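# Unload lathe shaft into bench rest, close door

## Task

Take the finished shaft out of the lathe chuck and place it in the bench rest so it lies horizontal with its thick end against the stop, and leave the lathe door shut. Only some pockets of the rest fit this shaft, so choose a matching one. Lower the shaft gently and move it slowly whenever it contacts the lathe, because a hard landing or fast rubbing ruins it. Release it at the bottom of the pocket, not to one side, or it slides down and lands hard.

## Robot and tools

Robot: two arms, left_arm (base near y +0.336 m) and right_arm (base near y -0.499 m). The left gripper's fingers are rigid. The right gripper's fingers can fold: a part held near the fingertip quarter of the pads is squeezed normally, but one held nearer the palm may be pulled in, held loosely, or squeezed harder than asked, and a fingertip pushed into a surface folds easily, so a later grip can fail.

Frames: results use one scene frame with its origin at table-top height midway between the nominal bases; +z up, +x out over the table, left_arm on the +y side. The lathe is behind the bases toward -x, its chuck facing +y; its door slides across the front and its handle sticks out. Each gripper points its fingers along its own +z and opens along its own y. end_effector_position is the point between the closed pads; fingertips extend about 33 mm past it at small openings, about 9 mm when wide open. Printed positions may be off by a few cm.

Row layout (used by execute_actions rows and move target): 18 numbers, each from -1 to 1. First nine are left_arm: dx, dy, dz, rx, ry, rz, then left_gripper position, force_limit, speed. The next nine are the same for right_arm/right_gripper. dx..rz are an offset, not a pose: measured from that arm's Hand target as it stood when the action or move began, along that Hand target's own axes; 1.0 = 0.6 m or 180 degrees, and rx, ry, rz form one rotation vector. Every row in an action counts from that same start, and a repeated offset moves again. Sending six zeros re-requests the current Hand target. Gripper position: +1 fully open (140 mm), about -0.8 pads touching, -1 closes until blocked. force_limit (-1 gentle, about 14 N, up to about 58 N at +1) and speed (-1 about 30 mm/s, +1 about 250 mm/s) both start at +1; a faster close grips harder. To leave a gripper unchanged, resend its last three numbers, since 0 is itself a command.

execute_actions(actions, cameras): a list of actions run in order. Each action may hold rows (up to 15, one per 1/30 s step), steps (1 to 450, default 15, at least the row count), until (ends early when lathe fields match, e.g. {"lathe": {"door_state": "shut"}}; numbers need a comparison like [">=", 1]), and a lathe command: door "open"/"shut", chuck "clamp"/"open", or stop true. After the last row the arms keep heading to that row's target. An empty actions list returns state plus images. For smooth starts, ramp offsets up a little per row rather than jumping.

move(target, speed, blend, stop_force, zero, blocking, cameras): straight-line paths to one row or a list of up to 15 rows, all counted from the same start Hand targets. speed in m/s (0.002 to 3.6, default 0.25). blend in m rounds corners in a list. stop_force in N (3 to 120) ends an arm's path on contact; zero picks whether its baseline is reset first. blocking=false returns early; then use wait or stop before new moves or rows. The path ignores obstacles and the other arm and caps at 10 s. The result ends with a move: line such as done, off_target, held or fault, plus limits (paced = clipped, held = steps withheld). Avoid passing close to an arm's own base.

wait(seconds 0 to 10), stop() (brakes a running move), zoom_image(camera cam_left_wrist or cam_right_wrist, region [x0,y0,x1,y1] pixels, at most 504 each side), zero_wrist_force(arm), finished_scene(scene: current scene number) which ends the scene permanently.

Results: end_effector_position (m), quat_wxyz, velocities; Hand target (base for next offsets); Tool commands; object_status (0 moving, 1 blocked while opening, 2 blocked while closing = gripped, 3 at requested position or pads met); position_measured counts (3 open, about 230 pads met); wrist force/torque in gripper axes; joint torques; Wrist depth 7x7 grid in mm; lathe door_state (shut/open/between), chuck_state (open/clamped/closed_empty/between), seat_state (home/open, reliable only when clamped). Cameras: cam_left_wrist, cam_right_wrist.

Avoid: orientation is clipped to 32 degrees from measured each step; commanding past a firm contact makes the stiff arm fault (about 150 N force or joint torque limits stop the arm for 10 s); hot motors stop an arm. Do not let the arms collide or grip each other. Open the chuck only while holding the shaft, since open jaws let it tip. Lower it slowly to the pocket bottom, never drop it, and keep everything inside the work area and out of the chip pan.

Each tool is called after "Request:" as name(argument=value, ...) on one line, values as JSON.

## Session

Request:
execute_actions(actions=[])

Scene clock: 0.00 s.
left_arm: end_effector_position=(+0.1586, -0.1171, +0.3478) position_measured=3 object_status=3 end_effector_quat_wxyz=(-0.634, +0.024, +0.762, -0.127) | right_arm: end_effector_position=(+0.8775, -0.7543, +0.3989) position_measured=3 object_status=3 end_effector_quat_wxyz=(-0.065, +0.646, +0.149, +0.746)
Joint positions: left_arm=[-0.822 -1.004 1.074 -0.376 -2.57 -0.031] | right_arm=[-0.717 -0.503 0.77 -3.626 -0.593 -3.1]
Joint velocities: within noise
Joint torques (N m): no reading
Motor temperatures (°C): left_arm=[29 29 31 31 38 38] | right_arm=[27 31 29 39 35 38]
Wrist force (N): no reading
Wrist torque (N m): no reading
Wrist force, peak (N): no reading
Wrist depth (mm): cam_left_wrist=[- - - 702 898 - 1057 / - 778 812 755 730 704 688 / - 937 929 812 778 758 732 / - 129 919 926 - - 131 / - 128 1030 - - 937 119 / - 351 - - - - - / - 372 652 1293 1161 1122 1012] | cam_right_wrist=[2962 - - - - - - / - - - - 2737 - 2300 / - - - - 3488 - 2637 / - 127 - - - 139 111 / - 2002 2605 2808 2772 2772 101 / - 1744 1880 1984 1984 2162 - / - 1369 1442 - 1614 1638 -]
Hand target: left_arm +0.1586, -0.1171, +0.3478; -0.634, +0.024, +0.762, -0.127 | right_arm +0.8775, -0.7543, +0.3989; -0.065, +0.646, +0.149, +0.746
Tool commands: left_gripper/position=+1.0 left_gripper/force_limit=+1.0 left_gripper/speed=+1.0 right_gripper/position=+1.0 right_gripper/force_limit=+1.0 right_gripper/speed=+1.0
lathe: door_state=shut chuck_state=clamped seat_state=home

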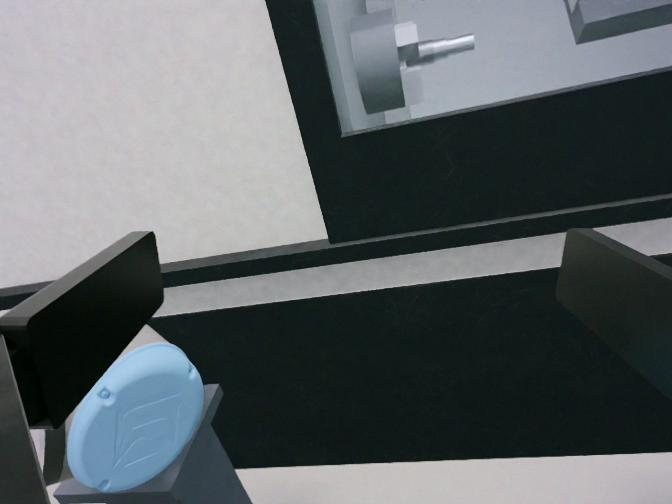

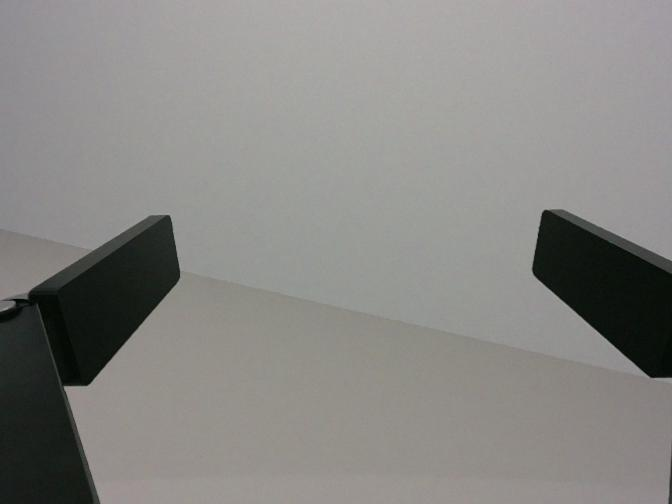

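Request:
zoom_image(camera="cam_left_wrist", region=[330, 0, 530, 140])

Scaled by 2.520.

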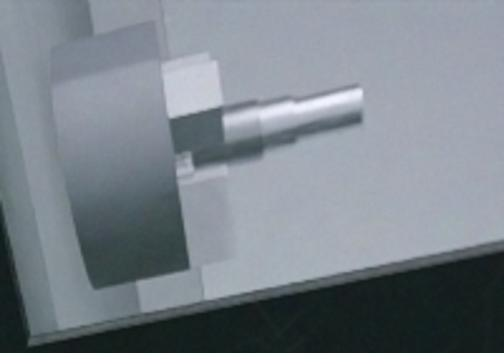

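Request:
execute_actions(actions=[{"lathe":{"door":"open"},"steps":1}])

Request:
move(target=[[0.228,0.333,-0.467,-0.4045,-0.2696,0.3923,1,1,1,0,0,0,0,0,0,1,1,1],[0.377,0.945,-0.437,-0.4045,-0.2696,0.3923,1,1,1,0,0,0,0,0,0,1,1,1]], blend=[0.05,0], speed=0.4)

Request:
move(target=[0,0,0,0,0,0,1,1,1,0.355,-0.975,-0.397,-0.472,-0.3965,0.463,1,1,1], speed=0.4, cameras=["cam_right_wrist"])

Scene clock: 46.40 s.
left_arm: end_effector_position=(+0.1586, -0.1171, +0.3478) position_measured=3 object_status=3 end_effector_quat_wxyz=(-0.634, +0.024, +0.762, -0.127) | right_arm: end_effector_position=(+0.8775, -0.7543, +0.3989) position_measured=3 object_status=3 end_effector_quat_wxyz=(-0.065, +0.646, +0.149, +0.746)
Joint positions: left_arm=[-0.822 -1.004 1.074 -0.376 -2.57 -0.031] | right_arm=[-0.717 -0.503 0.77 -3.626 -0.593 -3.1]
Joint torques (N m): left_arm=[0.67 -47.18 -22.04 0.33 -0.51 0.11] | right_arm=[-0.71 -58.6 -22.54 -0.74 -0.12 -0.21]
Wrist force (N): left_arm=[-0.3 0.0 -0.2] | right_arm=[0.2 -0.1 0.0]
Wrist torque (N m): left_arm=[-0.01 0.04 -0.01] | right_arm=[-0.01 -0.05 0.00]
Wrist force, peak (N): left_arm=[-0.8 0.2 0.0] | right_arm=[0.0 -0.1 -0.5]
Wrist depth (mm): cam_left_wrist=[768 - 678 905 868 - 1166 / 829 - 780 790 734 710 698 / 905 881 881 798 783 755 732 / - 129 888 841 888 - 138 / - 128 - - - - 119 / - 341 - - - 1017 - / 321 351 1149 1214 1122 1128 -] | cam_right_wrist=[- - 2737 2605 2403 2300 2206 / 3432 - 2883 - 2403 - - / - 2922 - 2079 - 2403 - / - 136 - - 2099 149 111 / - 2099 2574 2703 - 2845 101 / - 1758 1491 1914 1984 2079 - / - 1386 1395 1567 1556 1602 -]
Hand target: left_arm +0.1586, -0.1171, +0.3478; -0.634, +0.024, +0.762, -0.127 | right_arm +0.8775, -0.7543, +0.3989; -0.065, +0.646, +0.149, +0.746
Tool commands: left_gripper/position=+1.0 left_gripper/force_limit=+1.0 left_gripper/speed=+1.0 right_gripper/position=+1.0 right_gripper/force_limit=+1.0 right_gripper/speed=+1.0
lathe: door_state=between chuck_state=clamped seat_state=home

Scene clock: 50.70 s.
left_arm: end_effector_position=(+0.2991, +0.5183, +0.4811) position_measured=3 object_status=3 end_effector_quat_wxyz=(+0.000, +0.707, +0.707, +0.000) | right_arm: end_effector_position=(+0.8775, -0.7543, +0.3989) position_measured=3 object_status=3 end_effector_quat_wxyz=(-0.065, +0.646, +0.149, +0.746)
Joint positions: left_arm=[0.162 -1.682 1.125 -1.013 -1.57 1.7] | right_arm=[-0.717 -0.503 0.77 -3.626 -0.593 -3.1]
Joint torques (N m): left_arm=[10.9 -6.31 -35.23 -0.5 -1.45 2.01] | right_arm=[-0.02 -58.29 -21.97 -0.51 -0.11 -0.31]
Wrist force (N): left_arm=[-2.2 -1.3 -2.5] | right_arm=[0.2 0.0 0.1]
Wrist torque (N m): left_arm=[-0.27 0.13 -0.08] | right_arm=[0.00 -0.04 0.00]
Wrist force, peak (N): left_arm=[-3.5 -0.5 -2.9] | right_arm=[0.3 0.2 0.3]
Wrist depth (mm): cam_left_wrist=[1172 1172 1086 - - - - / 1233 1239 1214 - - - - / 1220 829 - - - - 601 / 444 596 948 629 - - 138 / - 148 739 650 654 654 119 / - 1535 1460 737 692 704 - / - 1641 1555 - 734 780 -] | cam_right_wrist=[3045 - - 2485 2574 - - / 3003 2276 3604 - 2883 1914 2021 / - 3432 - - 2669 2637 1848 / 3379 135 3432 3045 2703 149 115 / - 2099 2605 2544 2962 - 101 / - 1864 1914 1897 2021 2059 - / - 1377 1523 1523 1567 1626 -]
Hand target: left_arm +0.2991, +0.5184, +0.4811; +0.000, +0.707, +0.707, +0.000 | right_arm +0.8775, -0.7543, +0.3989; -0.065, +0.646, +0.149, +0.746
Off the commanded pose: left_arm 0.000 m, 0 deg | right_arm 0.000 m, 0 deg.
lathe: door_state=open chuck_state=clamped seat_state=home
move: done

Scene clock: 54.80 s.
left_arm: end_effector_position=(+0.2991, +0.5184, +0.4811) position_measured=3 object_status=3 end_effector_quat_wxyz=(+0.000, +0.707, +0.707, +0.000) | right_arm: end_effector_position=(+0.4494, -0.2531, +0.4984) position_measured=3 object_status=3 end_effector_quat_wxyz=(+0.000, +0.708, -0.706, +0.001)
Joint positions: left_arm=[0.162 -1.682 1.125 -1.013 -1.57 1.7] | right_arm=[0.165 -1.19 0.491 -0.873 -1.572 -1.364]
Joint torques (N m): left_arm=[10.14 -7.08 -35.34 -0.66 -1.69 2.15] | right_arm=[11.2 -29.45 -33.36 -1 1.99 1.66]
Wrist force (N): left_arm=[-2.1 -1.0 -2.6] | right_arm=[3.4 0.3 0.3]
Wrist torque (N m): left_arm=[-0.23 0.13 -0.09] | right_arm=[-0.04 -0.92 -0.02]
Wrist force, peak (N): left_arm=[-2.3 -1.2 -2.9] | right_arm=[3.6 0.3 0.2]
Wrist depth (mm): cam_left_wrist=[1208 1184 1166 541 - 544 548 / 1155 1233 1233 573 578 - 583 / 1272 1315 - - - - - / - 604 963 - - - 131 / - 1416 - - 659 661 119 / - 1469 1307 698 678 694 - / - 1687 1652 - 728 753 -] | cam_right_wrist=[547 554 560 556 557 883 1182 / 604 588 583 592 578 1050 1295 / 1327 618 623 623 620 1351 1335 / 1395 136 661 672 665 149 111 / - 689 711 709 718 1070 101 / - 778 761 756 702 1614 - / - 865 822 855 858 1832 -]
Hand target: left_arm +0.2991, +0.5184, +0.4811; +0.000, +0.707, +0.707, +0.000 | right_arm +0.4494, -0.2531, +0.4984; +0.000, +0.708, -0.706, +0.001
Off the commanded pose: left_arm 0.000 m, 0 deg | right_arm 0.000 m, 0 deg.
lathe: door_state=open chuck_state=clamped seat_state=home
move: done
Images, in order (width x height): cam_right_wrist 672x504.

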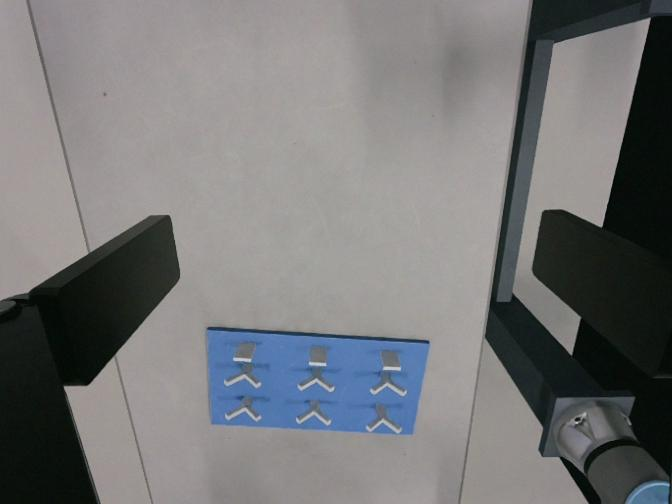

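Request:
move(target=[[0.453,-0.498,-0.032,0,0,0,1,1,1,-0.355,-0.048,0.555,0,-0.278,0,1,1,1],[0.169,-0.998,-0.032,0,0,0,1,1,1,-0.355,-0.048,0.555,0,-0.278,0,1,1,1]], blend=[0.06,0], speed=0.35, cameras=["cam_right_wrist"])

Request:
zoom_image(camera="cam_right_wrist", region=[170, 90, 290, 240])

Request:
zoom_image(camera="cam_right_wrist", region=[275, 90, 395, 240])

Request:
zoom_image(camera="cam_right_wrist", region=[380, 90, 500, 240])

Scene clock: 78.57 s.
left_arm: end_effector_position=(-0.2997, +0.6196, +0.5006) position_measured=3 object_status=3 end_effector_quat_wxyz=(+0.000, +0.707, +0.707, +0.000) | right_arm: end_effector_position=(+0.4781, -0.0403, +0.1653) position_measured=3 object_status=3 end_effector_quat_wxyz=(-0.299, +0.642, -0.640, -0.299)
Joint positions: left_arm=[1.922 -1.747 1.118 -0.942 -1.57 3.46] | right_arm=[0.111 -1.216 1.791 -2.327 -0.712 -1.336]
Joint torques (N m): left_arm=[8.81 -3.56 -34.74 -0.61 -1.67 2.2] | right_arm=[11.33 -29.63 -11.55 -4.38 3.8 1.81]
Wrist force (N): left_arm=[-2.0 -1.0 -2.9] | right_arm=[4.9 0.7 0.0]
Wrist torque (N m): left_arm=[-0.24 0.14 -0.10] | right_arm=[0.03 -1.39 -0.02]
Wrist force, peak (N): left_arm=[-4.2 -2.1 -3.0] | right_arm=[5.9 0.7 0.9]
Wrist depth (mm): cam_left_wrist=[- - - 1202 1208 1155 741 / - - 1469 1246 1226 1226 1286 / - - 1214 1300 1307 1300 1300 / - 128 1352 1367 1700 1383 135 / - 120 - 1469 647 542 119 / - - - 1535 521 485 493 / - - - 1652 440 1687 788] | cam_right_wrist=[243 245 245 246 249 248 249 / 305 305 308 309 312 313 317 / 381 341 389 369 385 420 456 / - 137 629 571 586 149 117 / - 126 4325 3045 2737 - 101 / - - 3728 - - - - / - - - - - - -]
Hand target: left_arm -0.2998, +0.6196, +0.5006; +0.000, +0.707, +0.707, +0.000 | right_arm +0.4781, -0.0403, +0.1653; -0.299, +0.642, -0.640, -0.299
Off the commanded pose: left_arm 0.000 m, 0 deg | right_arm 0.000 m, 0 deg.
lathe: door_state=open chuck_state=clamped seat_state=home
move: done
Images, in order (width x height): cam_right_wrist 672x504.

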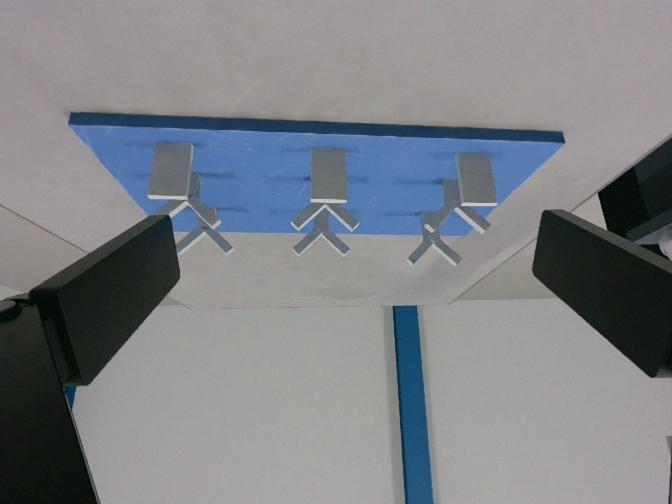

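Scaled by 3.360.

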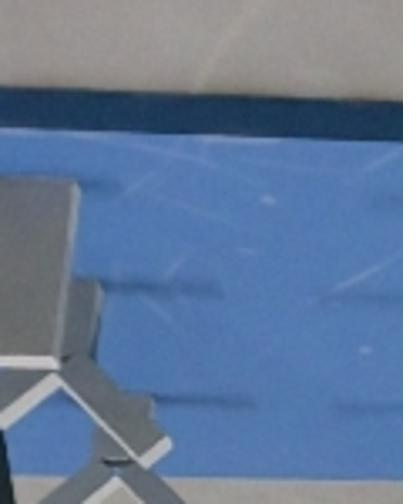

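Scaled by 3.360.

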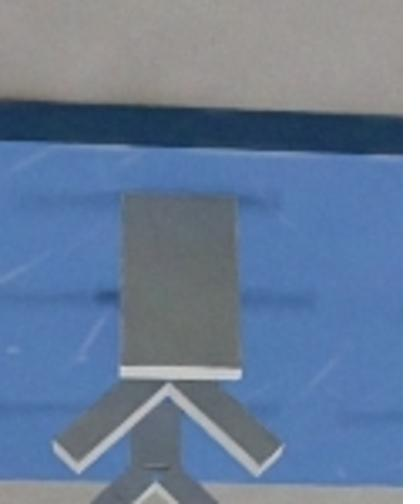

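Scaled by 3.360.

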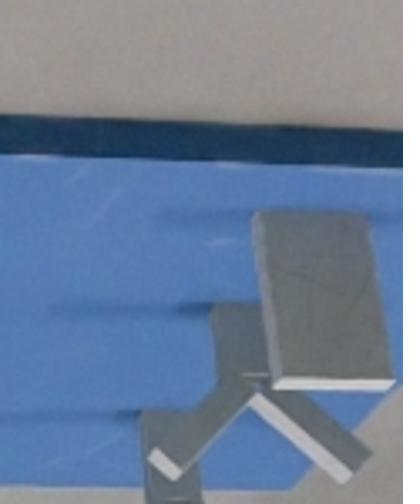

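Request:
zoom_image(camera="cam_right_wrist", region=[155, 180, 255, 280])

Request:
zoom_image(camera="cam_right_wrist", region=[275, 180, 375, 280])

Request:
zoom_image(camera="cam_right_wrist", region=[400, 180, 500, 280])

Request:
move(target=[-0.433,-0.2,0,0,0,0,1,1,1,-0.153,0,-0.1286,0,0,0,1,1,1], cameras=["cam_right_wrist","cam_left_wrist"])

Request:
zoom_image(camera="cam_right_wrist", region=[155, 60, 255, 160])

Request:
zoom_image(camera="cam_right_wrist", region=[275, 60, 375, 160])

Request:
zoom_image(camera="cam_right_wrist", region=[390, 60, 490, 160])

Scaled by 5.040.

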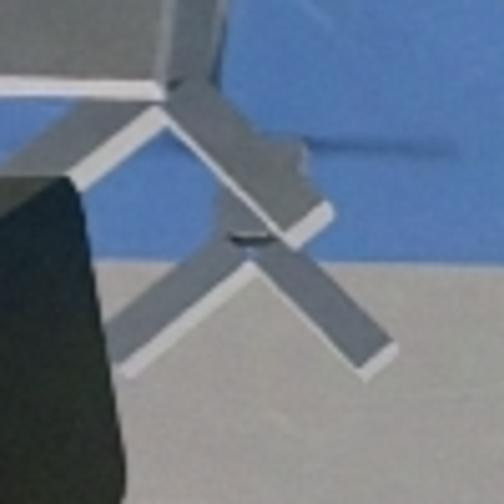

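Scaled by 5.040.

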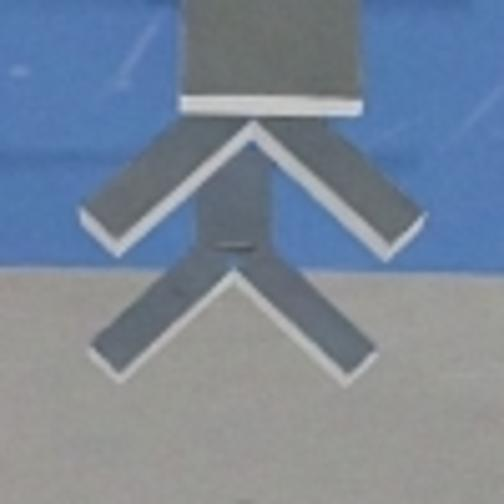

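Scaled by 5.040.

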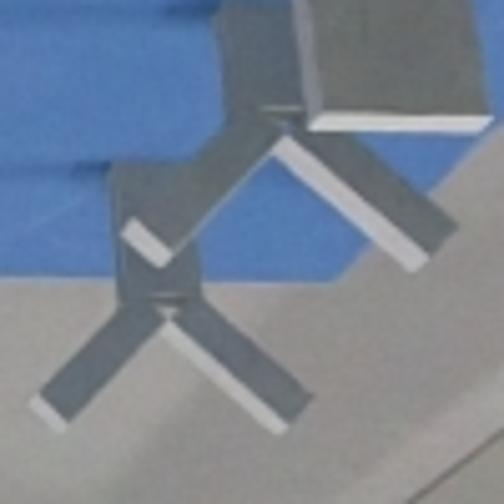

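Scene clock: 93.47 s.
left_arm: end_effector_position=(-0.4196, +0.3598, +0.5006) position_measured=3 object_status=3 end_effector_quat_wxyz=(+0.000, +0.707, +0.707, +0.000) | right_arm: end_effector_position=(+0.4780, -0.0404, +0.2852) position_measured=3 object_status=3 end_effector_quat_wxyz=(-0.299, +0.642, -0.640, -0.299)
Joint positions: left_arm=[2.723 -1.776 1.14 -0.935 -1.571 4.26] | right_arm=[0.111 -1.334 1.614 -2.031 -0.712 -1.336]
Joint torques (N m): left_arm=[8.98 -3.3 -35.23 -0.69 -1.72 1.97] | right_arm=[-11.55 -40.45 -38.29 -1.26 0.06 -1.74]
Wrist force (N): left_arm=[-1.7 -1.0 -2.6] | right_arm=[4.7 1.0 -0.6]
Wrist torque (N m): left_arm=[-0.22 0.08 -0.10] | right_arm=[0.12 -1.33 0.13]
Wrist force, peak (N): left_arm=[-4.1 -2.2 -2.8] | right_arm=[5.9 0.9 0.5]
Wrist depth (mm): cam_left_wrist=[- - - 1166 1190 1202 1184 / - 698 - 1233 1329 1286 595 / - - 556 1322 1352 580 448 / - 148 763 1400 1375 1367 139 / - 148 773 1425 1460 1487 119 / - 875 - 1525 1487 1565 1597 / - - - 1776 1641 1608 1619] | cam_right_wrist=[379 360 370 373 374 391 389 / 472 460 463 444 443 490 - / 2040 638 645 - 657 661 1327 / 2605 137 3227 3793 2574 148 117 / - 110 - - - - 101 / - - - - - 4240 - / - - - - - - -]
Hand target: left_arm -0.4196, +0.3597, +0.5006; +0.000, +0.707, +0.707, +0.000 | right_arm +0.4780, -0.0404, +0.2852; -0.299, +0.642, -0.640, -0.299
Off the commanded pose: left_arm 0.000 m, 0 deg | right_arm 0.000 m, 0 deg.
lathe: door_state=open chuck_state=clamped seat_state=home
move: done

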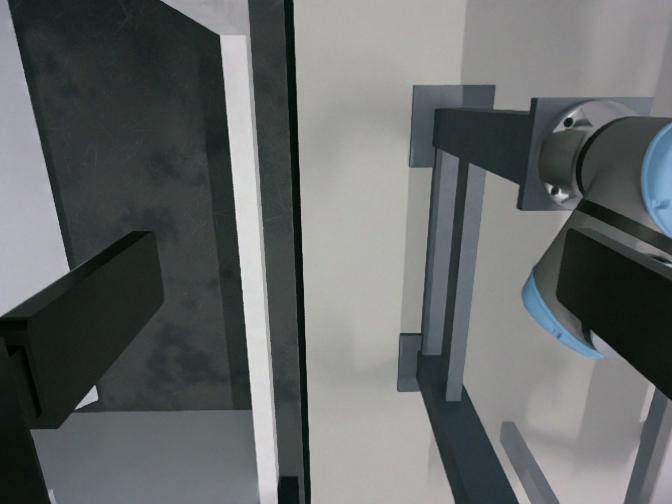

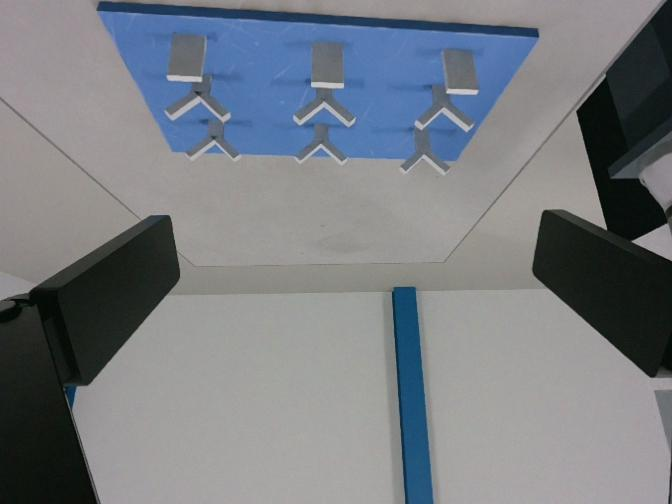

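Scaled by 5.040.

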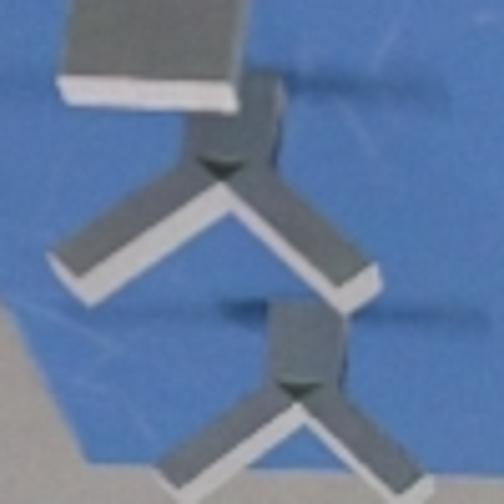

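Scaled by 5.040.

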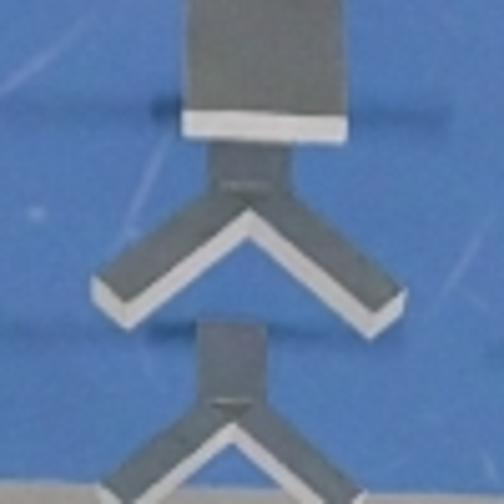

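Scaled by 5.040.

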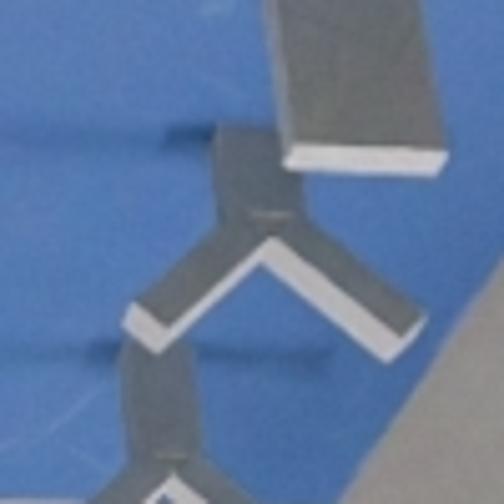

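Request:
move(target=[-0.4,-0.332,0.033,0.25,0,0,1,1,1,0,0,0,0,0,0,1,1,1], speed=0.2, cameras=["cam_left_wrist"])

Request:
zoom_image(camera="cam_left_wrist", region=[240, 150, 460, 350])

Scene clock: 130.37 s.
left_arm: end_effector_position=(-0.6187, +0.1197, +0.4808) position_measured=3 object_status=3 end_effector_quat_wxyz=(-0.271, +0.653, +0.653, -0.271) | right_arm: end_effector_position=(+0.4780, -0.0404, +0.2852) position_measured=3 object_status=3 end_effector_quat_wxyz=(-0.299, +0.642, -0.640, -0.299)
Joint positions: left_arm=[3.409 -1.774 1.64 -2.208 -1.736 4.879] | right_arm=[0.111 -1.334 1.614 -2.031 -0.712 -1.336]
Joint torques (N m): left_arm=[10.45 -7.52 -12.52 -5.51 -2.03 1.94] | right_arm=[-10.94 -39.45 -38.57 -1.35 0.1 -1.78]
Wrist force (N): left_arm=[-1.6 -1.7 -1.5] | right_arm=[4.6 1.0 -0.6]
Wrist torque (N m): left_arm=[-0.16 0.00 -0.15] | right_arm=[0.12 -1.30 0.12]
Wrist force, peak (N): left_arm=[-2.7 -0.8 -2.9] | right_arm=[5.0 1.3 -0.7]
Wrist depth (mm): cam_left_wrist=[- - - 583 - - - / - - - - - - - / - - - - - - - / - 129 672 411 - - 131 / - 120 717 432 - - 119 / - - 429 384 442 - - / - - 393 369 411 481 -] | cam_right_wrist=[383 360 369 372 379 391 410 / 475 467 463 450 442 470 613 / 1848 684 644 645 657 2021 1318 / - 135 974 992 3003 148 111 / - 110 - - - - 101 / - - - - 5690 - - / - - - - 3432 - -]
Hand target: left_arm -0.6188, +0.1196, +0.4808; -0.271, +0.653, +0.653, -0.271 | right_arm +0.4780, -0.0404, +0.2852; -0.299, +0.642, -0.640, -0.299
Off the commanded pose: left_arm 0.000 m, 0 deg | right_arm 0.000 m, 0 deg.
lathe: door_state=open chuck_state=clamped seat_state=home
move: done
Images, in order (width x height): cam_left_wrist 672x504.

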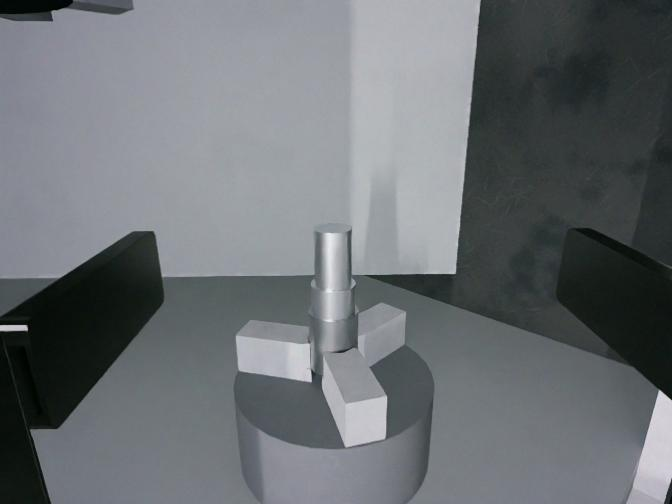

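Scaled by 2.291.

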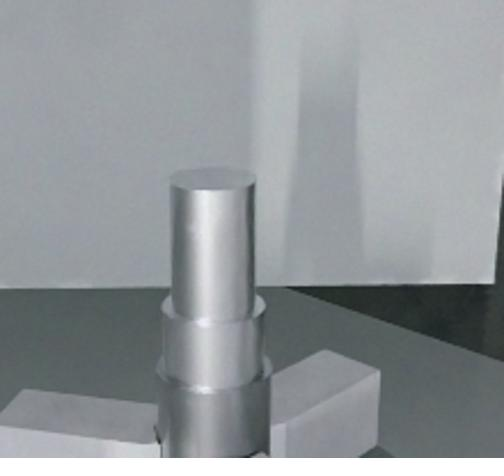

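Request:
move(target=[-0.2345,-0.013,0.285,0,0,0,1,1,1,0,0,0,0,0,0,1,1,1], speed=0.15, cameras=["cam_left_wrist"])

Request:
zoom_image(camera="cam_left_wrist", region=[240, 20, 460, 350])

Scene clock: 156.23 s.
left_arm: end_effector_position=(-0.7451, -0.0210, +0.3655) position_measured=3 object_status=3 end_effector_quat_wxyz=(-0.271, +0.653, +0.653, -0.271) | right_arm: end_effector_position=(+0.4780, -0.0404, +0.2852) position_measured=3 object_status=3 end_effector_quat_wxyz=(-0.299, +0.642, -0.640, -0.299)
Joint positions: left_arm=[3.604 -1.322 1.466 -2.453 -1.87 5.025] | right_arm=[0.111 -1.334 1.614 -2.031 -0.712 -1.336]
Joint torques (N m): left_arm=[9.67 -27.69 -39.43 -5.43 -1.98 2.04] | right_arm=[-11.39 -32.4 -37.84 -1.5 0.06 -1.31]
Wrist force (N): left_arm=[-1.3 -1.1 -1.5] | right_arm=[4.8 1.1 -0.4]
Wrist torque (N m): left_arm=[-0.07 -0.05 -0.18] | right_arm=[0.15 -1.32 0.13]
Wrist force, peak (N): left_arm=[-1.8 -1.7 -1.7] | right_arm=[5.1 1.1 -0.4]
Wrist depth (mm): cam_left_wrist=[- - - 189 - 489 458 / - - - 197 456 513 481 / - 479 - 205 - - 491 / - 136 250 213 282 616 131 / - 129 247 216 260 247 119 / - 337 210 191 153 219 349 / 298 286 176 169 160 216 -] | cam_right_wrist=[382 360 371 373 372 380 586 / 473 461 461 444 446 488 1451 / 2040 591 642 647 653 2021 577 / 2772 135 3134 3432 3327 148 111 / - 110 - 4805 - - 101 / - - 3793 4505 - - - / - - 3545 - - - -]
Hand target: left_arm -0.7452, -0.0211, +0.3654; -0.271, +0.653, +0.653, -0.271 | right_arm +0.4780, -0.0404, +0.2852; -0.299, +0.642, -0.640, -0.299
Off the commanded pose: left_arm 0.000 m, 0 deg | right_arm 0.000 m, 0 deg.
lathe: door_state=open chuck_state=clamped seat_state=home
move: done
Images, in order (width x height): cam_left_wrist 672x504.

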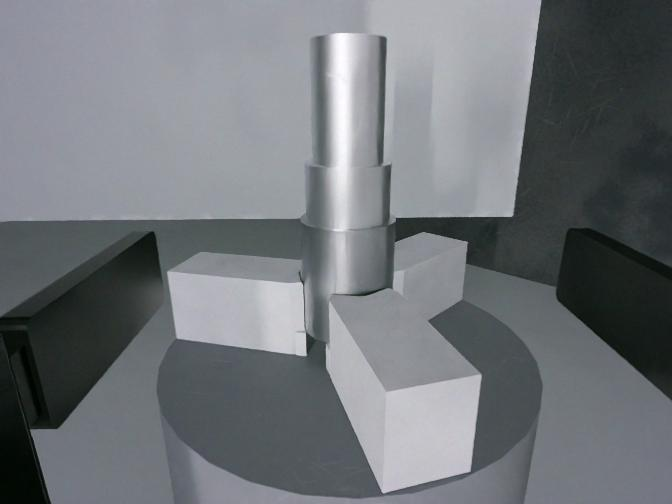

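Scaled by 1.527.

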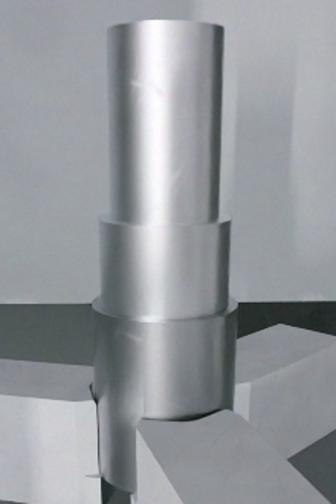

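Request:
move(target=[[0.01,-0.003,0.02,0,0,0,1,1,1,0,0,0,0,0,0,1,1,1],[0.01,-0.003,0.169,0,0,0,1,1,1,0,0,0,0,0,0,1,1,1]], speed=0.06, stop_force=10, cameras=["cam_left_wrist"])

Request:
zoom_image(camera="cam_left_wrist", region=[250, 150, 470, 400])

Scene clock: 193.07 s.
left_arm: end_effector_position=(-0.8182, -0.0151, +0.2951) position_measured=3 object_status=3 end_effector_quat_wxyz=(-0.271, +0.653, +0.653, -0.271) | right_arm: end_effector_position=(+0.4780, -0.0404, +0.2852) position_measured=3 object_status=3 end_effector_quat_wxyz=(-0.299, +0.642, -0.640, -0.299)
Joint positions: left_arm=[3.547 -1.152 1.42 -2.589 -1.831 4.981] | right_arm=[0.111 -1.334 1.614 -2.031 -0.712 -1.336]
Joint torques (N m): left_arm=[-9.74 -34.61 -38.62 -5.53 0.78 -1.98] | right_arm=[-10.24 -32.05 -37.57 -1.74 0.24 -0.8]
Wrist force (N): left_arm=[-1.6 -1.1 -1.2] | right_arm=[4.6 1.1 -0.2]
Wrist torque (N m): left_arm=[-0.04 -0.01 0.01] | right_arm=[0.15 -1.30 0.12]
Wrist force, peak (N): left_arm=[-2.1 -0.8 -2.1] | right_arm=[5.1 1.2 -0.2]
Wrist depth (mm): cam_left_wrist=[- - - - - - 407 / - - - 99 - - 408 / - - - 107 - - 435 / - 128 - 109 109 - 131 / - 128 502 114 120 202 119 / - 152 152 118 124 209 - / - 159 145 124 127 177 171] | cam_right_wrist=[380 363 369 372 377 391 397 / 499 460 468 444 447 493 1250 / 2059 682 614 613 657 1931 618 / 2703 137 3379 3327 1010 148 115 / - 111 - - - - 101 / - - - 3227 3665 - - / - - - - - - -]
Hand target: left_arm -0.8182, -0.0151, +0.2951; -0.271, +0.653, +0.653, -0.271 | right_arm +0.4780, -0.0404, +0.2852; -0.299, +0.642, -0.640, -0.299
Off the commanded pose: left_arm 0.000 m, 0 deg | right_arm 0.000 m, 0 deg.
lathe: door_state=open chuck_state=clamped seat_state=home
move: done
Images, in order (width x height): cam_left_wrist 672x504.

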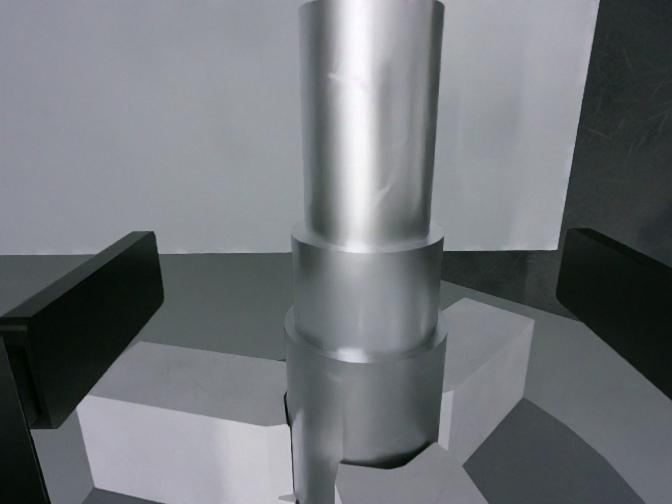

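Scaled by 2.016.

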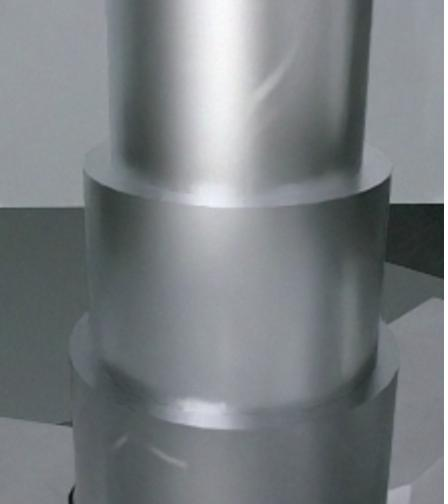

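Request:
move(target=[0.0033,0,0,0,0,0,1,1,1,0,0,0,0,0,0,1,1,1], speed=0.03, cameras=[])

Request:
execute_actions(actions=[{"rows":[[0,0,0,0,0,0,-1,0.3,-1,0,0,0,0,0,0,1,1,1]],"steps":165}], cameras=["cam_left_wrist"])

Scene clock: 209.50 s.
left_arm: end_effector_position=(-0.8182, -0.0132, +0.2950) position_measured=3 object_status=3 end_effector_quat_wxyz=(-0.271, +0.653, +0.653, -0.271) | right_arm: end_effector_position=(+0.4780, -0.0404, +0.2852) position_measured=3 object_status=3 end_effector_quat_wxyz=(-0.299, +0.642, -0.640, -0.299)
Joint positions: left_arm=[3.544 -1.155 1.424 -2.591 -1.829 4.979] | right_arm=[0.111 -1.334 1.614 -2.031 -0.712 -1.336]
Joint torques (N m): left_arm=[-10.41 -56.05 -10.86 -5.38 0.83 -1.95] | right_arm=[-10.93 -32.11 -37.99 -1.84 0.32 -0.49]
Wrist force (N): left_arm=[-1.8 -1.1 -1.6] | right_arm=[4.6 1.0 -0.4]
Wrist torque (N m): left_arm=[-0.04 0.02 0.00] | right_arm=[0.12 -1.31 0.13]
Wrist force, peak (N): left_arm=[-1.9 -1.4 -1.6] | right_arm=[5.1 0.9 -0.5]
Wrist depth (mm): cam_left_wrist=[- 340 - - 338 - 406 / - 346 362 99 - 361 416 / - 369 - 107 - - 433 / - 148 - 110 111 - 138 / - 128 - 114 119 203 119 / - 155 147 118 124 203 384 / 310 158 145 124 128 178 178] | cam_right_wrist=[383 359 372 372 373 388 393 / 474 456 468 446 451 468 653 / 2079 630 645 655 661 1966 636 / 2669 136 - 2772 3227 148 111 / - 111 - - - 5690 101 / - 3793 - - - - - / - - - 4914 - 3276 -]
Hand target: left_arm -0.8182, -0.0131, +0.2951; -0.271, +0.653, +0.653, -0.271 | right_arm +0.4780, -0.0404, +0.2852; -0.299, +0.642, -0.640, -0.299
Off the commanded pose: left_arm 0.000 m, 0 deg | right_arm 0.000 m, 0 deg.
lathe: door_state=open chuck_state=clamped seat_state=home
move: done
No camera images: "cameras" was empty.

Scene clock: 215.20 s.
left_arm: end_effector_position=(-0.8182, -0.0131, +0.2951) position_measured=157 object_status=2 end_effector_quat_wxyz=(-0.271, +0.653, +0.653, -0.271) | right_arm: end_effector_position=(+0.4780, -0.0404, +0.2852) position_measured=3 object_status=3 end_effector_quat_wxyz=(-0.299, +0.642, -0.640, -0.299)
Joint positions: left_arm=[3.544 -1.155 1.424 -2.591 -1.829 4.979] | right_arm=[0.111 -1.334 1.614 -2.031 -0.712 -1.336]
Joint torques (N m): left_arm=[-9.63 -33.53 -40.92 -5.48 -1.42 0.89] | right_arm=[-10.31 -31.84 -37.43 -1.91 0.34 -0.49]
Wrist force (N): left_arm=[3.4 11.3 -18.9] | right_arm=[4.6 0.9 -0.4]
Wrist torque (N m): left_arm=[-0.31 -0.52 -0.21] | right_arm=[0.11 -1.30 0.12]
Wrist force, peak (N): left_arm=[3.2 11.5 -19.1] | right_arm=[5.0 1.2 -0.1]
Wrist depth (mm): cam_left_wrist=[- 338 - - - 346 - / 358 358 358 99 - - - / - 377 381 107 114 - - / - 391 153 110 113 387 - / - 91 107 114 117 81 - / - - - 118 121 - - / - - - 124 125 - -] | cam_right_wrist=[381 359 368 372 373 391 388 / 477 459 467 449 447 470 607 / 2141 613 606 606 642 2040 604 / - 136 1055 3665 2808 149 111 / - 110 - - - - 101 / - - - - - - - / - - - - - - -]
Hand target: left_arm -0.8182, -0.0131, +0.2951; -0.271, +0.653, +0.653, -0.271 | right_arm +0.4780, -0.0404, +0.2852; -0.299, +0.642, -0.640, -0.299
Off the commanded pose: left_arm 0.000 m, 0 deg | right_arm 0.000 m, 0 deg.
lathe: door_state=open chuck_state=clamped seat_state=home
Images, in order (width x height): cam_left_wrist 672x504.

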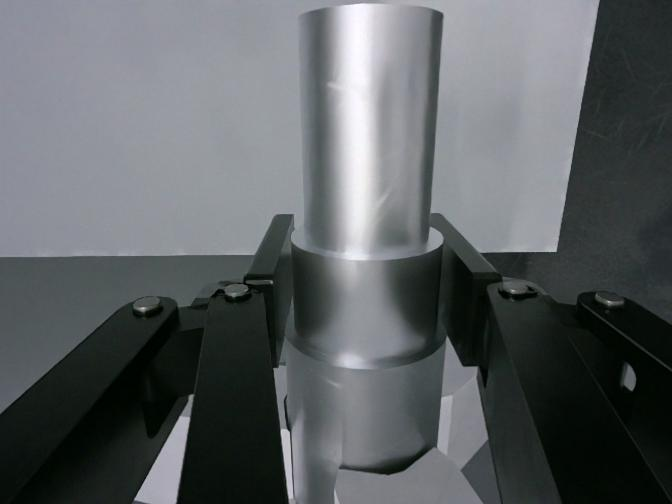

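Request:
execute_actions(actions=[{"rows":[[0,0,0,0,0,0,0.15,0.3,-1,0,0,0,0,0,0,1,1,1]],"steps":45}])

Request:
move(target=[0.0063,0,0,0,0,0,0.15,0.3,-1,0,0,0,0,0,0,1,1,1], speed=0.03, cameras=[])

Request:
execute_actions(actions=[{"rows":[[0,0,0,0,0,0,-1,0.3,-1,0,0,0,0,0,0,1,1,1]],"steps":80}], cameras=["cam_left_wrist"])

Scene clock: 233.87 s.
left_arm: end_effector_position=(-0.8182, -0.0131, +0.2950) position_measured=110 object_status=3 end_effector_quat_wxyz=(-0.271, +0.653, +0.653, -0.271) | right_arm: end_effector_position=(+0.4780, -0.0404, +0.2852) position_measured=3 object_status=3 end_effector_quat_wxyz=(-0.299, +0.642, -0.640, -0.299)
Joint positions: left_arm=[3.544 -1.155 1.424 -2.591 -1.829 4.979] | right_arm=[0.111 -1.334 1.614 -2.031 -0.712 -1.336]
Joint torques (N m): left_arm=[-5.34 -51.92 -26.65 -5.28 -1.05 1.46] | right_arm=[-10.06 -32.06 -38 -2.03 0.3 -0.18]
Wrist force (N): left_arm=[-1.8 -1.0 -1.4] | right_arm=[4.7 1.3 -0.2]
Wrist torque (N m): left_arm=[-0.04 0.04 0.00] | right_arm=[0.18 -1.31 0.13]
Wrist force, peak (N): left_arm=[3.3 11.5 -19.1] | right_arm=[5.2 1.2 -0.2]
Wrist depth (mm): cam_left_wrist=[330 341 339 - - 346 405 / 356 - 359 99 359 356 433 / 368 383 376 107 115 - - / - 391 137 110 113 138 437 / - - - 114 118 117 94 / - - 148 119 124 188 - / - - 144 124 128 179 -] | cam_right_wrist=[382 359 371 373 376 392 374 / 481 465 463 449 451 488 1423 / 2021 602 644 601 560 1984 1287 / - 136 3327 3931 3604 148 117 / - 112 - - - 4004 101 / - - - 3488 - - - / - - - - 4601 - -]
Hand target: left_arm -0.8182, -0.0131, +0.2951; -0.271, +0.653, +0.653, -0.271 | right_arm +0.4780, -0.0404, +0.2852; -0.299, +0.642, -0.640, -0.299
Off the commanded pose: left_arm 0.000 m, 0 deg | right_arm 0.000 m, 0 deg.
lathe: door_state=open chuck_state=clamped seat_state=home

Scene clock: 234.57 s.
left_arm: end_effector_position=(-0.8182, -0.0095, +0.2951) position_measured=110 object_status=3 end_effector_quat_wxyz=(-0.271, +0.653, +0.653, -0.271) end_effector_velocity=(-0.001, +0.003, +0.001) end_effector_angular_velocity=(+0.000, +0.001, -0.002) | right_arm: end_effector_position=(+0.4780, -0.0404, +0.2852) position_measured=3 object_status=3 end_effector_quat_wxyz=(-0.299, +0.642, -0.640, -0.299)
Joint positions: left_arm=[3.539 -1.159 1.431 -2.594 -1.826 4.975] | right_arm=[0.111 -1.334 1.614 -2.031 -0.712 -1.336]
Joint velocities: left_arm=[-0.005 -0.003 0.003 -0.002 0.001 -0.002] | right_arm=[within noise]
Joint torques (N m): left_arm=[-10.37 -57.78 -10.67 -5.74 0.91 -1.97] | right_arm=[-9.4 -31.95 -37.03 -1.99 0.38 -0.15]
Wrist force (N): left_arm=[-1.6 -1.2 -1.6] | right_arm=[4.6 0.9 -0.3]
Wrist torque (N m): left_arm=[-0.08 -0.02 0.01] | right_arm=[0.09 -1.30 0.12]
Wrist force, peak (N): left_arm=[-1.8 -1.4 -1.7] | right_arm=[4.9 1.2 -0.5]
Wrist depth (mm): cam_left_wrist=[341 - 337 - 338 337 - / 363 362 - 99 100 367 437 / 380 376 - 107 376 383 446 / - - 137 110 112 151 - / - - - 114 119 117 - / - - 161 119 124 188 - / - - 144 125 130 - -] | cam_right_wrist=[381 359 371 375 373 391 385 / 476 475 468 445 450 493 578 / 2002 606 645 609 651 2141 1360 / 2737 136 944 970 1006 149 117 / - 112 3488 - 3180 - 101 / - - - 3545 2325 - - / - - - - - - -]
Hand target: left_arm -0.8182, -0.0093, +0.2951; -0.271, +0.653, +0.653, -0.271 | right_arm +0.4780, -0.0404, +0.2852; -0.299, +0.642, -0.640, -0.299
Off the commanded pose: left_arm 0.000 m, 0 deg | right_arm 0.000 m, 0 deg.
lathe: door_state=open chuck_state=clamped seat_state=home
move: done
No camera images: "cameras" was empty.

Scene clock: 237.43 s.
left_arm: end_effector_position=(-0.8182, -0.0093, +0.2951) position_measured=165 object_status=2 end_effector_quat_wxyz=(-0.271, +0.653, +0.653, -0.271) | right_arm: end_effector_position=(+0.4780, -0.0404, +0.2852) position_measured=3 object_status=3 end_effector_quat_wxyz=(-0.299, +0.642, -0.640, -0.299)
Joint positions: left_arm=[3.538 -1.159 1.431 -2.594 -1.825 4.975] | right_arm=[0.111 -1.334 1.614 -2.031 -0.712 -1.336]
Joint torques (N m): left_arm=[-9.49 -41.41 -40.81 -5.48 -1.26 0.14] | right_arm=[-10.16 -32.18 -37.07 -2.03 0.37 -0.06]
Wrist force (N): left_arm=[3.4 11.4 -16.5] | right_arm=[4.8 1.1 -0.2]
Wrist torque (N m): left_arm=[-0.32 -0.25 -0.16] | right_arm=[0.14 -1.33 0.13]
Wrist force, peak (N): left_arm=[3.1 10.9 -17.6] | right_arm=[5.0 1.1 -0.5]
Wrist depth (mm): cam_left_wrist=[- 338 338 335 339 345 - / 358 351 - 99 - - 416 / 377 - - 107 - 382 - / 391 - - 110 113 - - / - 91 98 114 116 86 - / - - - 119 121 - - / - - - 125 126 - -] | cam_right_wrist=[382 360 369 371 373 376 377 / 456 461 466 446 450 494 1335 / 2021 611 601 653 653 2079 1335 / 2808 135 961 3604 3432 148 117 / - 111 - - - - 101 / - 3432 - - - - - / - - 4701 - - - -]
Hand target: left_arm -0.8182, -0.0093, +0.2951; -0.271, +0.653, +0.653, -0.271 | right_arm +0.4780, -0.0404, +0.2852; -0.299, +0.642, -0.640, -0.299
Off the commanded pose: left_arm 0.000 m, 0 deg | right_arm 0.000 m, 0 deg.
lathe: door_state=open chuck_state=clamped seat_state=home
Images, in order (width x height): cam_left_wrist 672x504.

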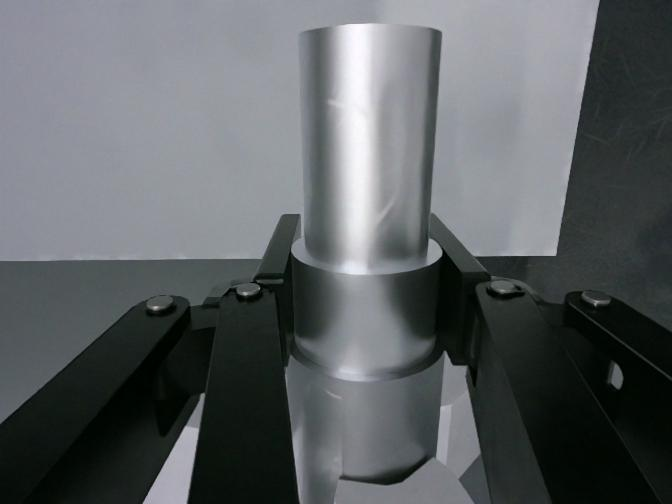

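Request:
move(target=[0.0001,0.0006,-0.0004,0,0,0,-1,0.3,-1,0,0,0,0,0,0,1,1,1], speed=0.01, cameras=[])

Scene clock: 254.37 s.
left_arm: end_effector_position=(-0.8179, -0.0092, +0.2950) position_measured=165 object_status=2 end_effector_quat_wxyz=(-0.271, +0.653, +0.653, -0.271) | right_arm: end_effector_position=(+0.4780, -0.0404, +0.2852) position_measured=3 object_status=3 end_effector_quat_wxyz=(-0.299, +0.642, -0.640, -0.299)
Joint positions: left_arm=[3.538 -1.16 1.432 -2.595 -1.825 4.975] | right_arm=[0.111 -1.334 1.614 -2.031 -0.712 -1.336]
Joint torques (N m): left_arm=[8.51 -65.79 -8.13 -3.01 -2.43 1.71] | right_arm=[-9.94 -31.83 -36.85 -2.18 0.45 0.19]
Wrist force (N): left_arm=[-14.6 -15.6 19.3] | right_arm=[4.7 1.0 -0.3]
Wrist torque (N m): left_arm=[-0.38 0.71 -0.20] | right_arm=[0.12 -1.33 0.12]
Wrist force, peak (N): left_arm=[-14.6 -15.6 19.3] | right_arm=[5.1 1.1 -0.3]
Wrist depth (mm): cam_left_wrist=[350 345 - 337 341 - 428 / 356 354 - 99 358 - 426 / 374 374 - 108 114 - 447 / - 388 152 110 114 - - / - 91 98 114 116 86 - / - - - 119 121 - - / - - - 125 127 - -] | cam_right_wrist=[380 361 372 372 373 390 406 / 481 464 465 447 447 491 1395 / 1948 647 642 657 621 2040 1327 / 2669 136 3545 996 1040 149 117 / - 127 2845 - - - 101 / - - 3276 - 2845 - - / - - - - 4413 - -]
Hand target: left_arm -0.8178, -0.0093, +0.2950; -0.271, +0.653, +0.653, -0.271 | right_arm +0.4780, -0.0404, +0.2852; -0.299, +0.642, -0.640, -0.299
Off the commanded pose: left_arm 0.000 m, 0 deg | right_arm 0.000 m, 0 deg.
lathe: door_state=open chuck_state=clamped seat_state=home
move: done
No camera images: "cameras" was empty.

Request:
move(target=[-0.0001,-0.0003,0.0002,0,0,0,-1,0.3,-1,0,0,0,0,0,0,1,1,1], speed=0.01, cameras=[])

Scene clock: 261.57 s.
left_arm: end_effector_position=(-0.8179, -0.0093, +0.2950) position_measured=165 object_status=2 end_effector_quat_wxyz=(-0.271, +0.653, +0.653, -0.271) | right_arm: end_effector_position=(+0.4780, -0.0404, +0.2852) position_measured=3 object_status=3 end_effector_quat_wxyz=(-0.299, +0.642, -0.640, -0.299)
Joint positions: left_arm=[3.539 -1.16 1.432 -2.595 -1.826 4.975] | right_arm=[0.111 -1.334 1.614 -2.031 -0.712 -1.336]
Joint torques (N m): left_arm=[8.62 -43.45 -38.87 -0.75 -2.23 1.18] | right_arm=[-10.02 -32.16 -37.4 -2.18 0.46 0.34]
Wrist force (N): left_arm=[-7.9 -10.6 16.9] | right_arm=[4.5 1.1 -0.4]
Wrist torque (N m): left_arm=[-0.24 0.36 -0.18] | right_arm=[0.15 -1.29 0.12]
Wrist force, peak (N): left_arm=[-16.3 -21.5 32.2] | right_arm=[5.1 1.0 -0.3]
Wrist depth (mm): cam_left_wrist=[338 - 337 - - - 389 / - - 355 99 352 353 430 / - - - 108 - - 433 / - - 123 110 115 - 472 / - 91 98 114 116 86 - / - - - 119 121 - - / - - - 125 126 - -] | cam_right_wrist=[380 360 371 372 375 392 384 / 455 479 462 446 449 494 1523 / 2162 611 649 645 659 1984 1295 / 2669 136 1081 3379 3180 149 117 / - 111 - 5274 4080 - 101 / - - - 3861 5406 5406 - / - - 3379 - - 4805 -]
Hand target: left_arm -0.8180, -0.0093, +0.2950; -0.271, +0.653, +0.653, -0.271 | right_arm +0.4780, -0.0404, +0.2852; -0.299, +0.642, -0.640, -0.299
Off the commanded pose: left_arm 0.000 m, 0 deg | right_arm 0.000 m, 0 deg.
lathe: door_state=open chuck_state=clamped seat_state=home
move: done
No camera images: "cameras" was empty.

Request:
execute_actions(actions=[{"rows":[[0,0,0,0,0,0,-1,0.3,-1,0,0,0,0,0,0,1,1,1]],"lathe":{"chuck":"open"},"steps":150,"until":{"lathe":{"chuck_state":"open"}}}], cameras=["cam_left_wrist"])

Request:
move(target=[0.13,0,0,0,0,0,-1,0.3,-1,0,0,0,0,0,0,1,1,1], speed=0.025, cameras=["cam_left_wrist"])

Scene clock: 309.00 s.
left_arm: end_effector_position=(-0.8180, -0.0093, +0.2950) position_measured=165 object_status=2 end_effector_quat_wxyz=(-0.271, +0.653, +0.653, -0.271) | right_arm: end_effector_position=(+0.4780, -0.0404, +0.2852) position_measured=3 object_status=3 end_effector_quat_wxyz=(-0.299, +0.642, -0.640, -0.299)
Joint positions: left_arm=[3.539 -1.16 1.432 -2.595 -1.826 4.975] | right_arm=[0.111 -1.334 1.614 -2.031 -0.712 -1.336]
Joint torques (N m): left_arm=[-6.19 -40.44 -20.96 -4.27 -0.76 -1.27] | right_arm=[-9.37 -31.66 -36.51 -2.57 0.65 1.05]
Wrist force (N): left_arm=[-0.9 3.2 2.7] | right_arm=[4.9 1.1 -0.3]
Wrist torque (N m): left_arm=[-0.09 0.00 -0.07] | right_arm=[0.14 -1.36 0.12]
Wrist force, peak (N): left_arm=[-7.2 -9.7 16.6] | right_arm=[5.1 1.0 -0.3]
Wrist depth (mm): cam_left_wrist=[334 342 342 - 335 347 405 / - 355 358 99 358 351 420 / - - - 107 113 383 - / - - 122 111 113 - - / - 91 98 114 116 86 447 / - - - 119 120 - - / - - - 125 126 - -] | cam_right_wrist=[418 361 370 372 373 390 371 / 475 478 464 444 450 494 604 / 1897 644 689 711 621 2079 1432 / - 137 879 3432 1010 149 112 / - 118 - - 3604 6360 101 / - - - - 3931 - - / - - - - 3545 - -]
Hand target: left_arm -0.8180, -0.0093, +0.2950; -0.271, +0.653, +0.653, -0.271 | right_arm +0.4780, -0.0404, +0.2852; -0.299, +0.642, -0.640, -0.299
Off the commanded pose: left_arm 0.000 m, 0 deg | right_arm 0.000 m, 0 deg.
lathe: door_state=open chuck_state=open seat_state=home
Images, in order (width x height): cam_left_wrist 672x504.

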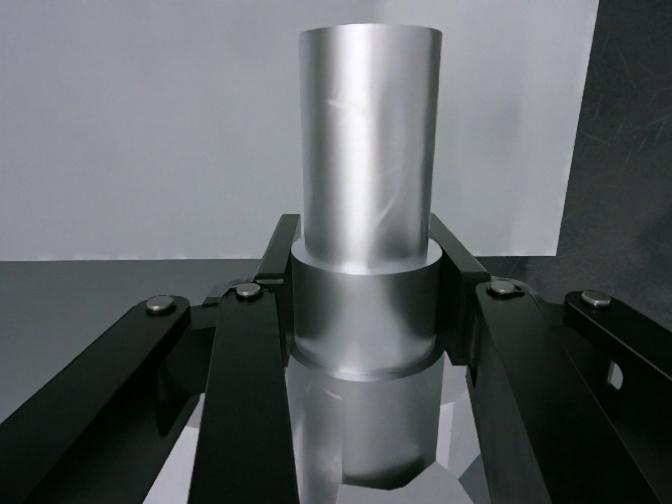

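Scene clock: 312.47 s.
left_arm: end_effector_position=(-0.8180, +0.0685, +0.2950) position_measured=165 object_status=2 end_effector_quat_wxyz=(-0.271, +0.653, +0.653, -0.271) end_effector_velocity=(+0.000, +0.003, +0.001) end_effector_angular_velocity=(+0.001, +0.001, -0.002) | right_arm: end_effector_position=(+0.4780, -0.0404, +0.2852) position_measured=3 object_status=3 end_effector_quat_wxyz=(-0.299, +0.642, -0.640, -0.299)
Joint positions: left_arm=[3.415 -1.246 1.556 -2.653 -1.74 4.883] | right_arm=[0.111 -1.334 1.614 -2.031 -0.712 -1.336]
Joint velocities: left_arm=[-0.005 -0.002 0.003 -0.001 0.002 -0.003] | right_arm=[within noise]
Joint torques (N m): left_arm=[-9.71 -58.07 -15.23 -7.03 0.95 -1.95] | right_arm=[-8.6 -32.4 -36.86 -2.54 0.59 1.04]
Wrist force (N): left_arm=[-1.5 2.5 2.7] | right_arm=[4.8 0.9 -0.3]
Wrist torque (N m): left_arm=[-0.19 0.07 -0.01] | right_arm=[0.10 -1.33 0.13]
Wrist force, peak (N): left_arm=[-1.9 3.4 3.0] | right_arm=[5.0 1.0 -0.3]
Wrist depth (mm): cam_left_wrist=[- - - - 341 - 397 / - - 358 99 370 - - / - - 379 107 374 384 447 / - - 123 110 117 400 439 / - 91 98 114 116 86 - / - - - 119 120 - - / - - - 126 128 - -] | cam_right_wrist=[381 360 371 371 374 392 378 / 474 464 465 447 450 490 618 / 2059 651 638 657 659 1984 1360 / 2574 135 996 987 987 149 112 / - 4158 3327 - - - 101 / - 4080 - 5406 3134 4413 - / - - - 4601 - 3045 -]
Hand target: left_arm -0.8180, +0.0687, +0.2950; -0.271, +0.653, +0.653, -0.271 | right_arm +0.4780, -0.0404, +0.2852; -0.299, +0.642, -0.640, -0.299
Off the commanded pose: left_arm 0.000 m, 0 deg | right_arm 0.000 m, 0 deg.
lathe: door_state=open chuck_state=open seat_state=open
move: done
Images, in order (width x height): cam_left_wrist 672x504.

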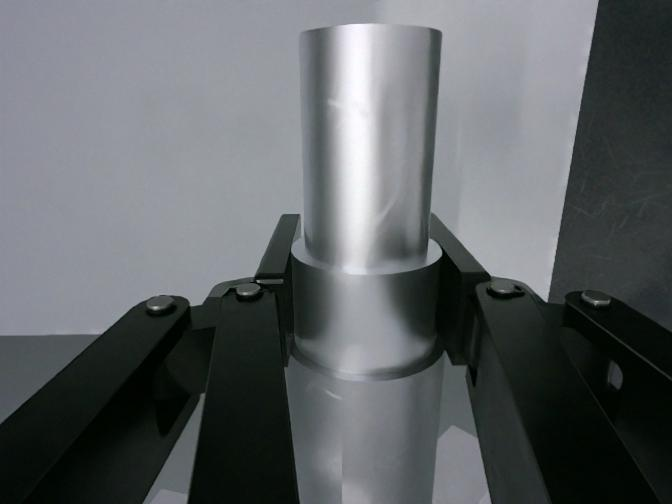

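Request:
move(target=[[0.1025,-0.008,-0.4755,0,0,0,-1,0.3,-1,0,0,0,0,0,0,1,1,1],[0.4525,0.228,-0.711,-0.25,0,0,-1,0.3,-1,0,0,0,0,0,0,1,1,1],[0.9195,0.369,-0.8525,-0.25,0,0,-1,0.3,-1,0,0,0,0,0,0,1,1,1]], blend=[0.04,0.04,0], speed=0.2)

Scene clock: 326.47 s.
left_arm: end_effector_position=(-0.3000, +0.6204, +0.5001) position_measured=165 object_status=2 end_effector_quat_wxyz=(+0.000, +0.707, +0.707, +0.000) | right_arm: end_effector_position=(+0.4780, -0.0404, +0.2852) position_measured=3 object_status=3 end_effector_quat_wxyz=(-0.299, +0.642, -0.640, -0.299)
Joint positions: left_arm=[1.922 -1.746 1.119 -0.944 -1.57 3.46] | right_arm=[0.111 -1.334 1.614 -2.031 -0.712 -1.336]
Joint torques (N m): left_arm=[-9.09 -7.6 -37.72 -3.63 1.2 -1.96] | right_arm=[-9.36 -32.26 -36.32 -2.61 0.67 1.32]
Wrist force (N): left_arm=[-2.2 -0.9 3.1] | right_arm=[4.6 1.2 -0.3]
Wrist torque (N m): left_arm=[-0.24 0.29 0.09] | right_arm=[0.16 -1.30 0.13]
Wrist force, peak (N): left_arm=[-2.0 2.5 4.6] | right_arm=[5.0 1.2 -0.3]
Wrist depth (mm): cam_left_wrist=[- - - - - 971 1190 / 166 - - 99 1233 1226 1246 / - 526 - 108 1293 1307 1360 / 368 466 - 110 115 1416 1451 / - 91 97 114 116 86 - / - - - 118 121 - - / - - - 126 128 - -] | cam_right_wrist=[382 361 372 372 373 390 404 / 477 460 465 449 448 489 1335 / 1880 638 611 659 625 2079 636 / 2808 137 987 970 3793 149 115 / - 119 3089 - - - 101 / - - - - - - - / - - - - - - -]
Hand target: left_arm -0.2999, +0.6205, +0.5001; +0.000, +0.707, +0.707, +0.000 | right_arm +0.4780, -0.0404, +0.2852; -0.299, +0.642, -0.640, -0.299
Off the commanded pose: left_arm 0.000 m, 0 deg | right_arm 0.000 m, 0 deg.
lathe: door_state=open chuck_state=open seat_state=open
move: done


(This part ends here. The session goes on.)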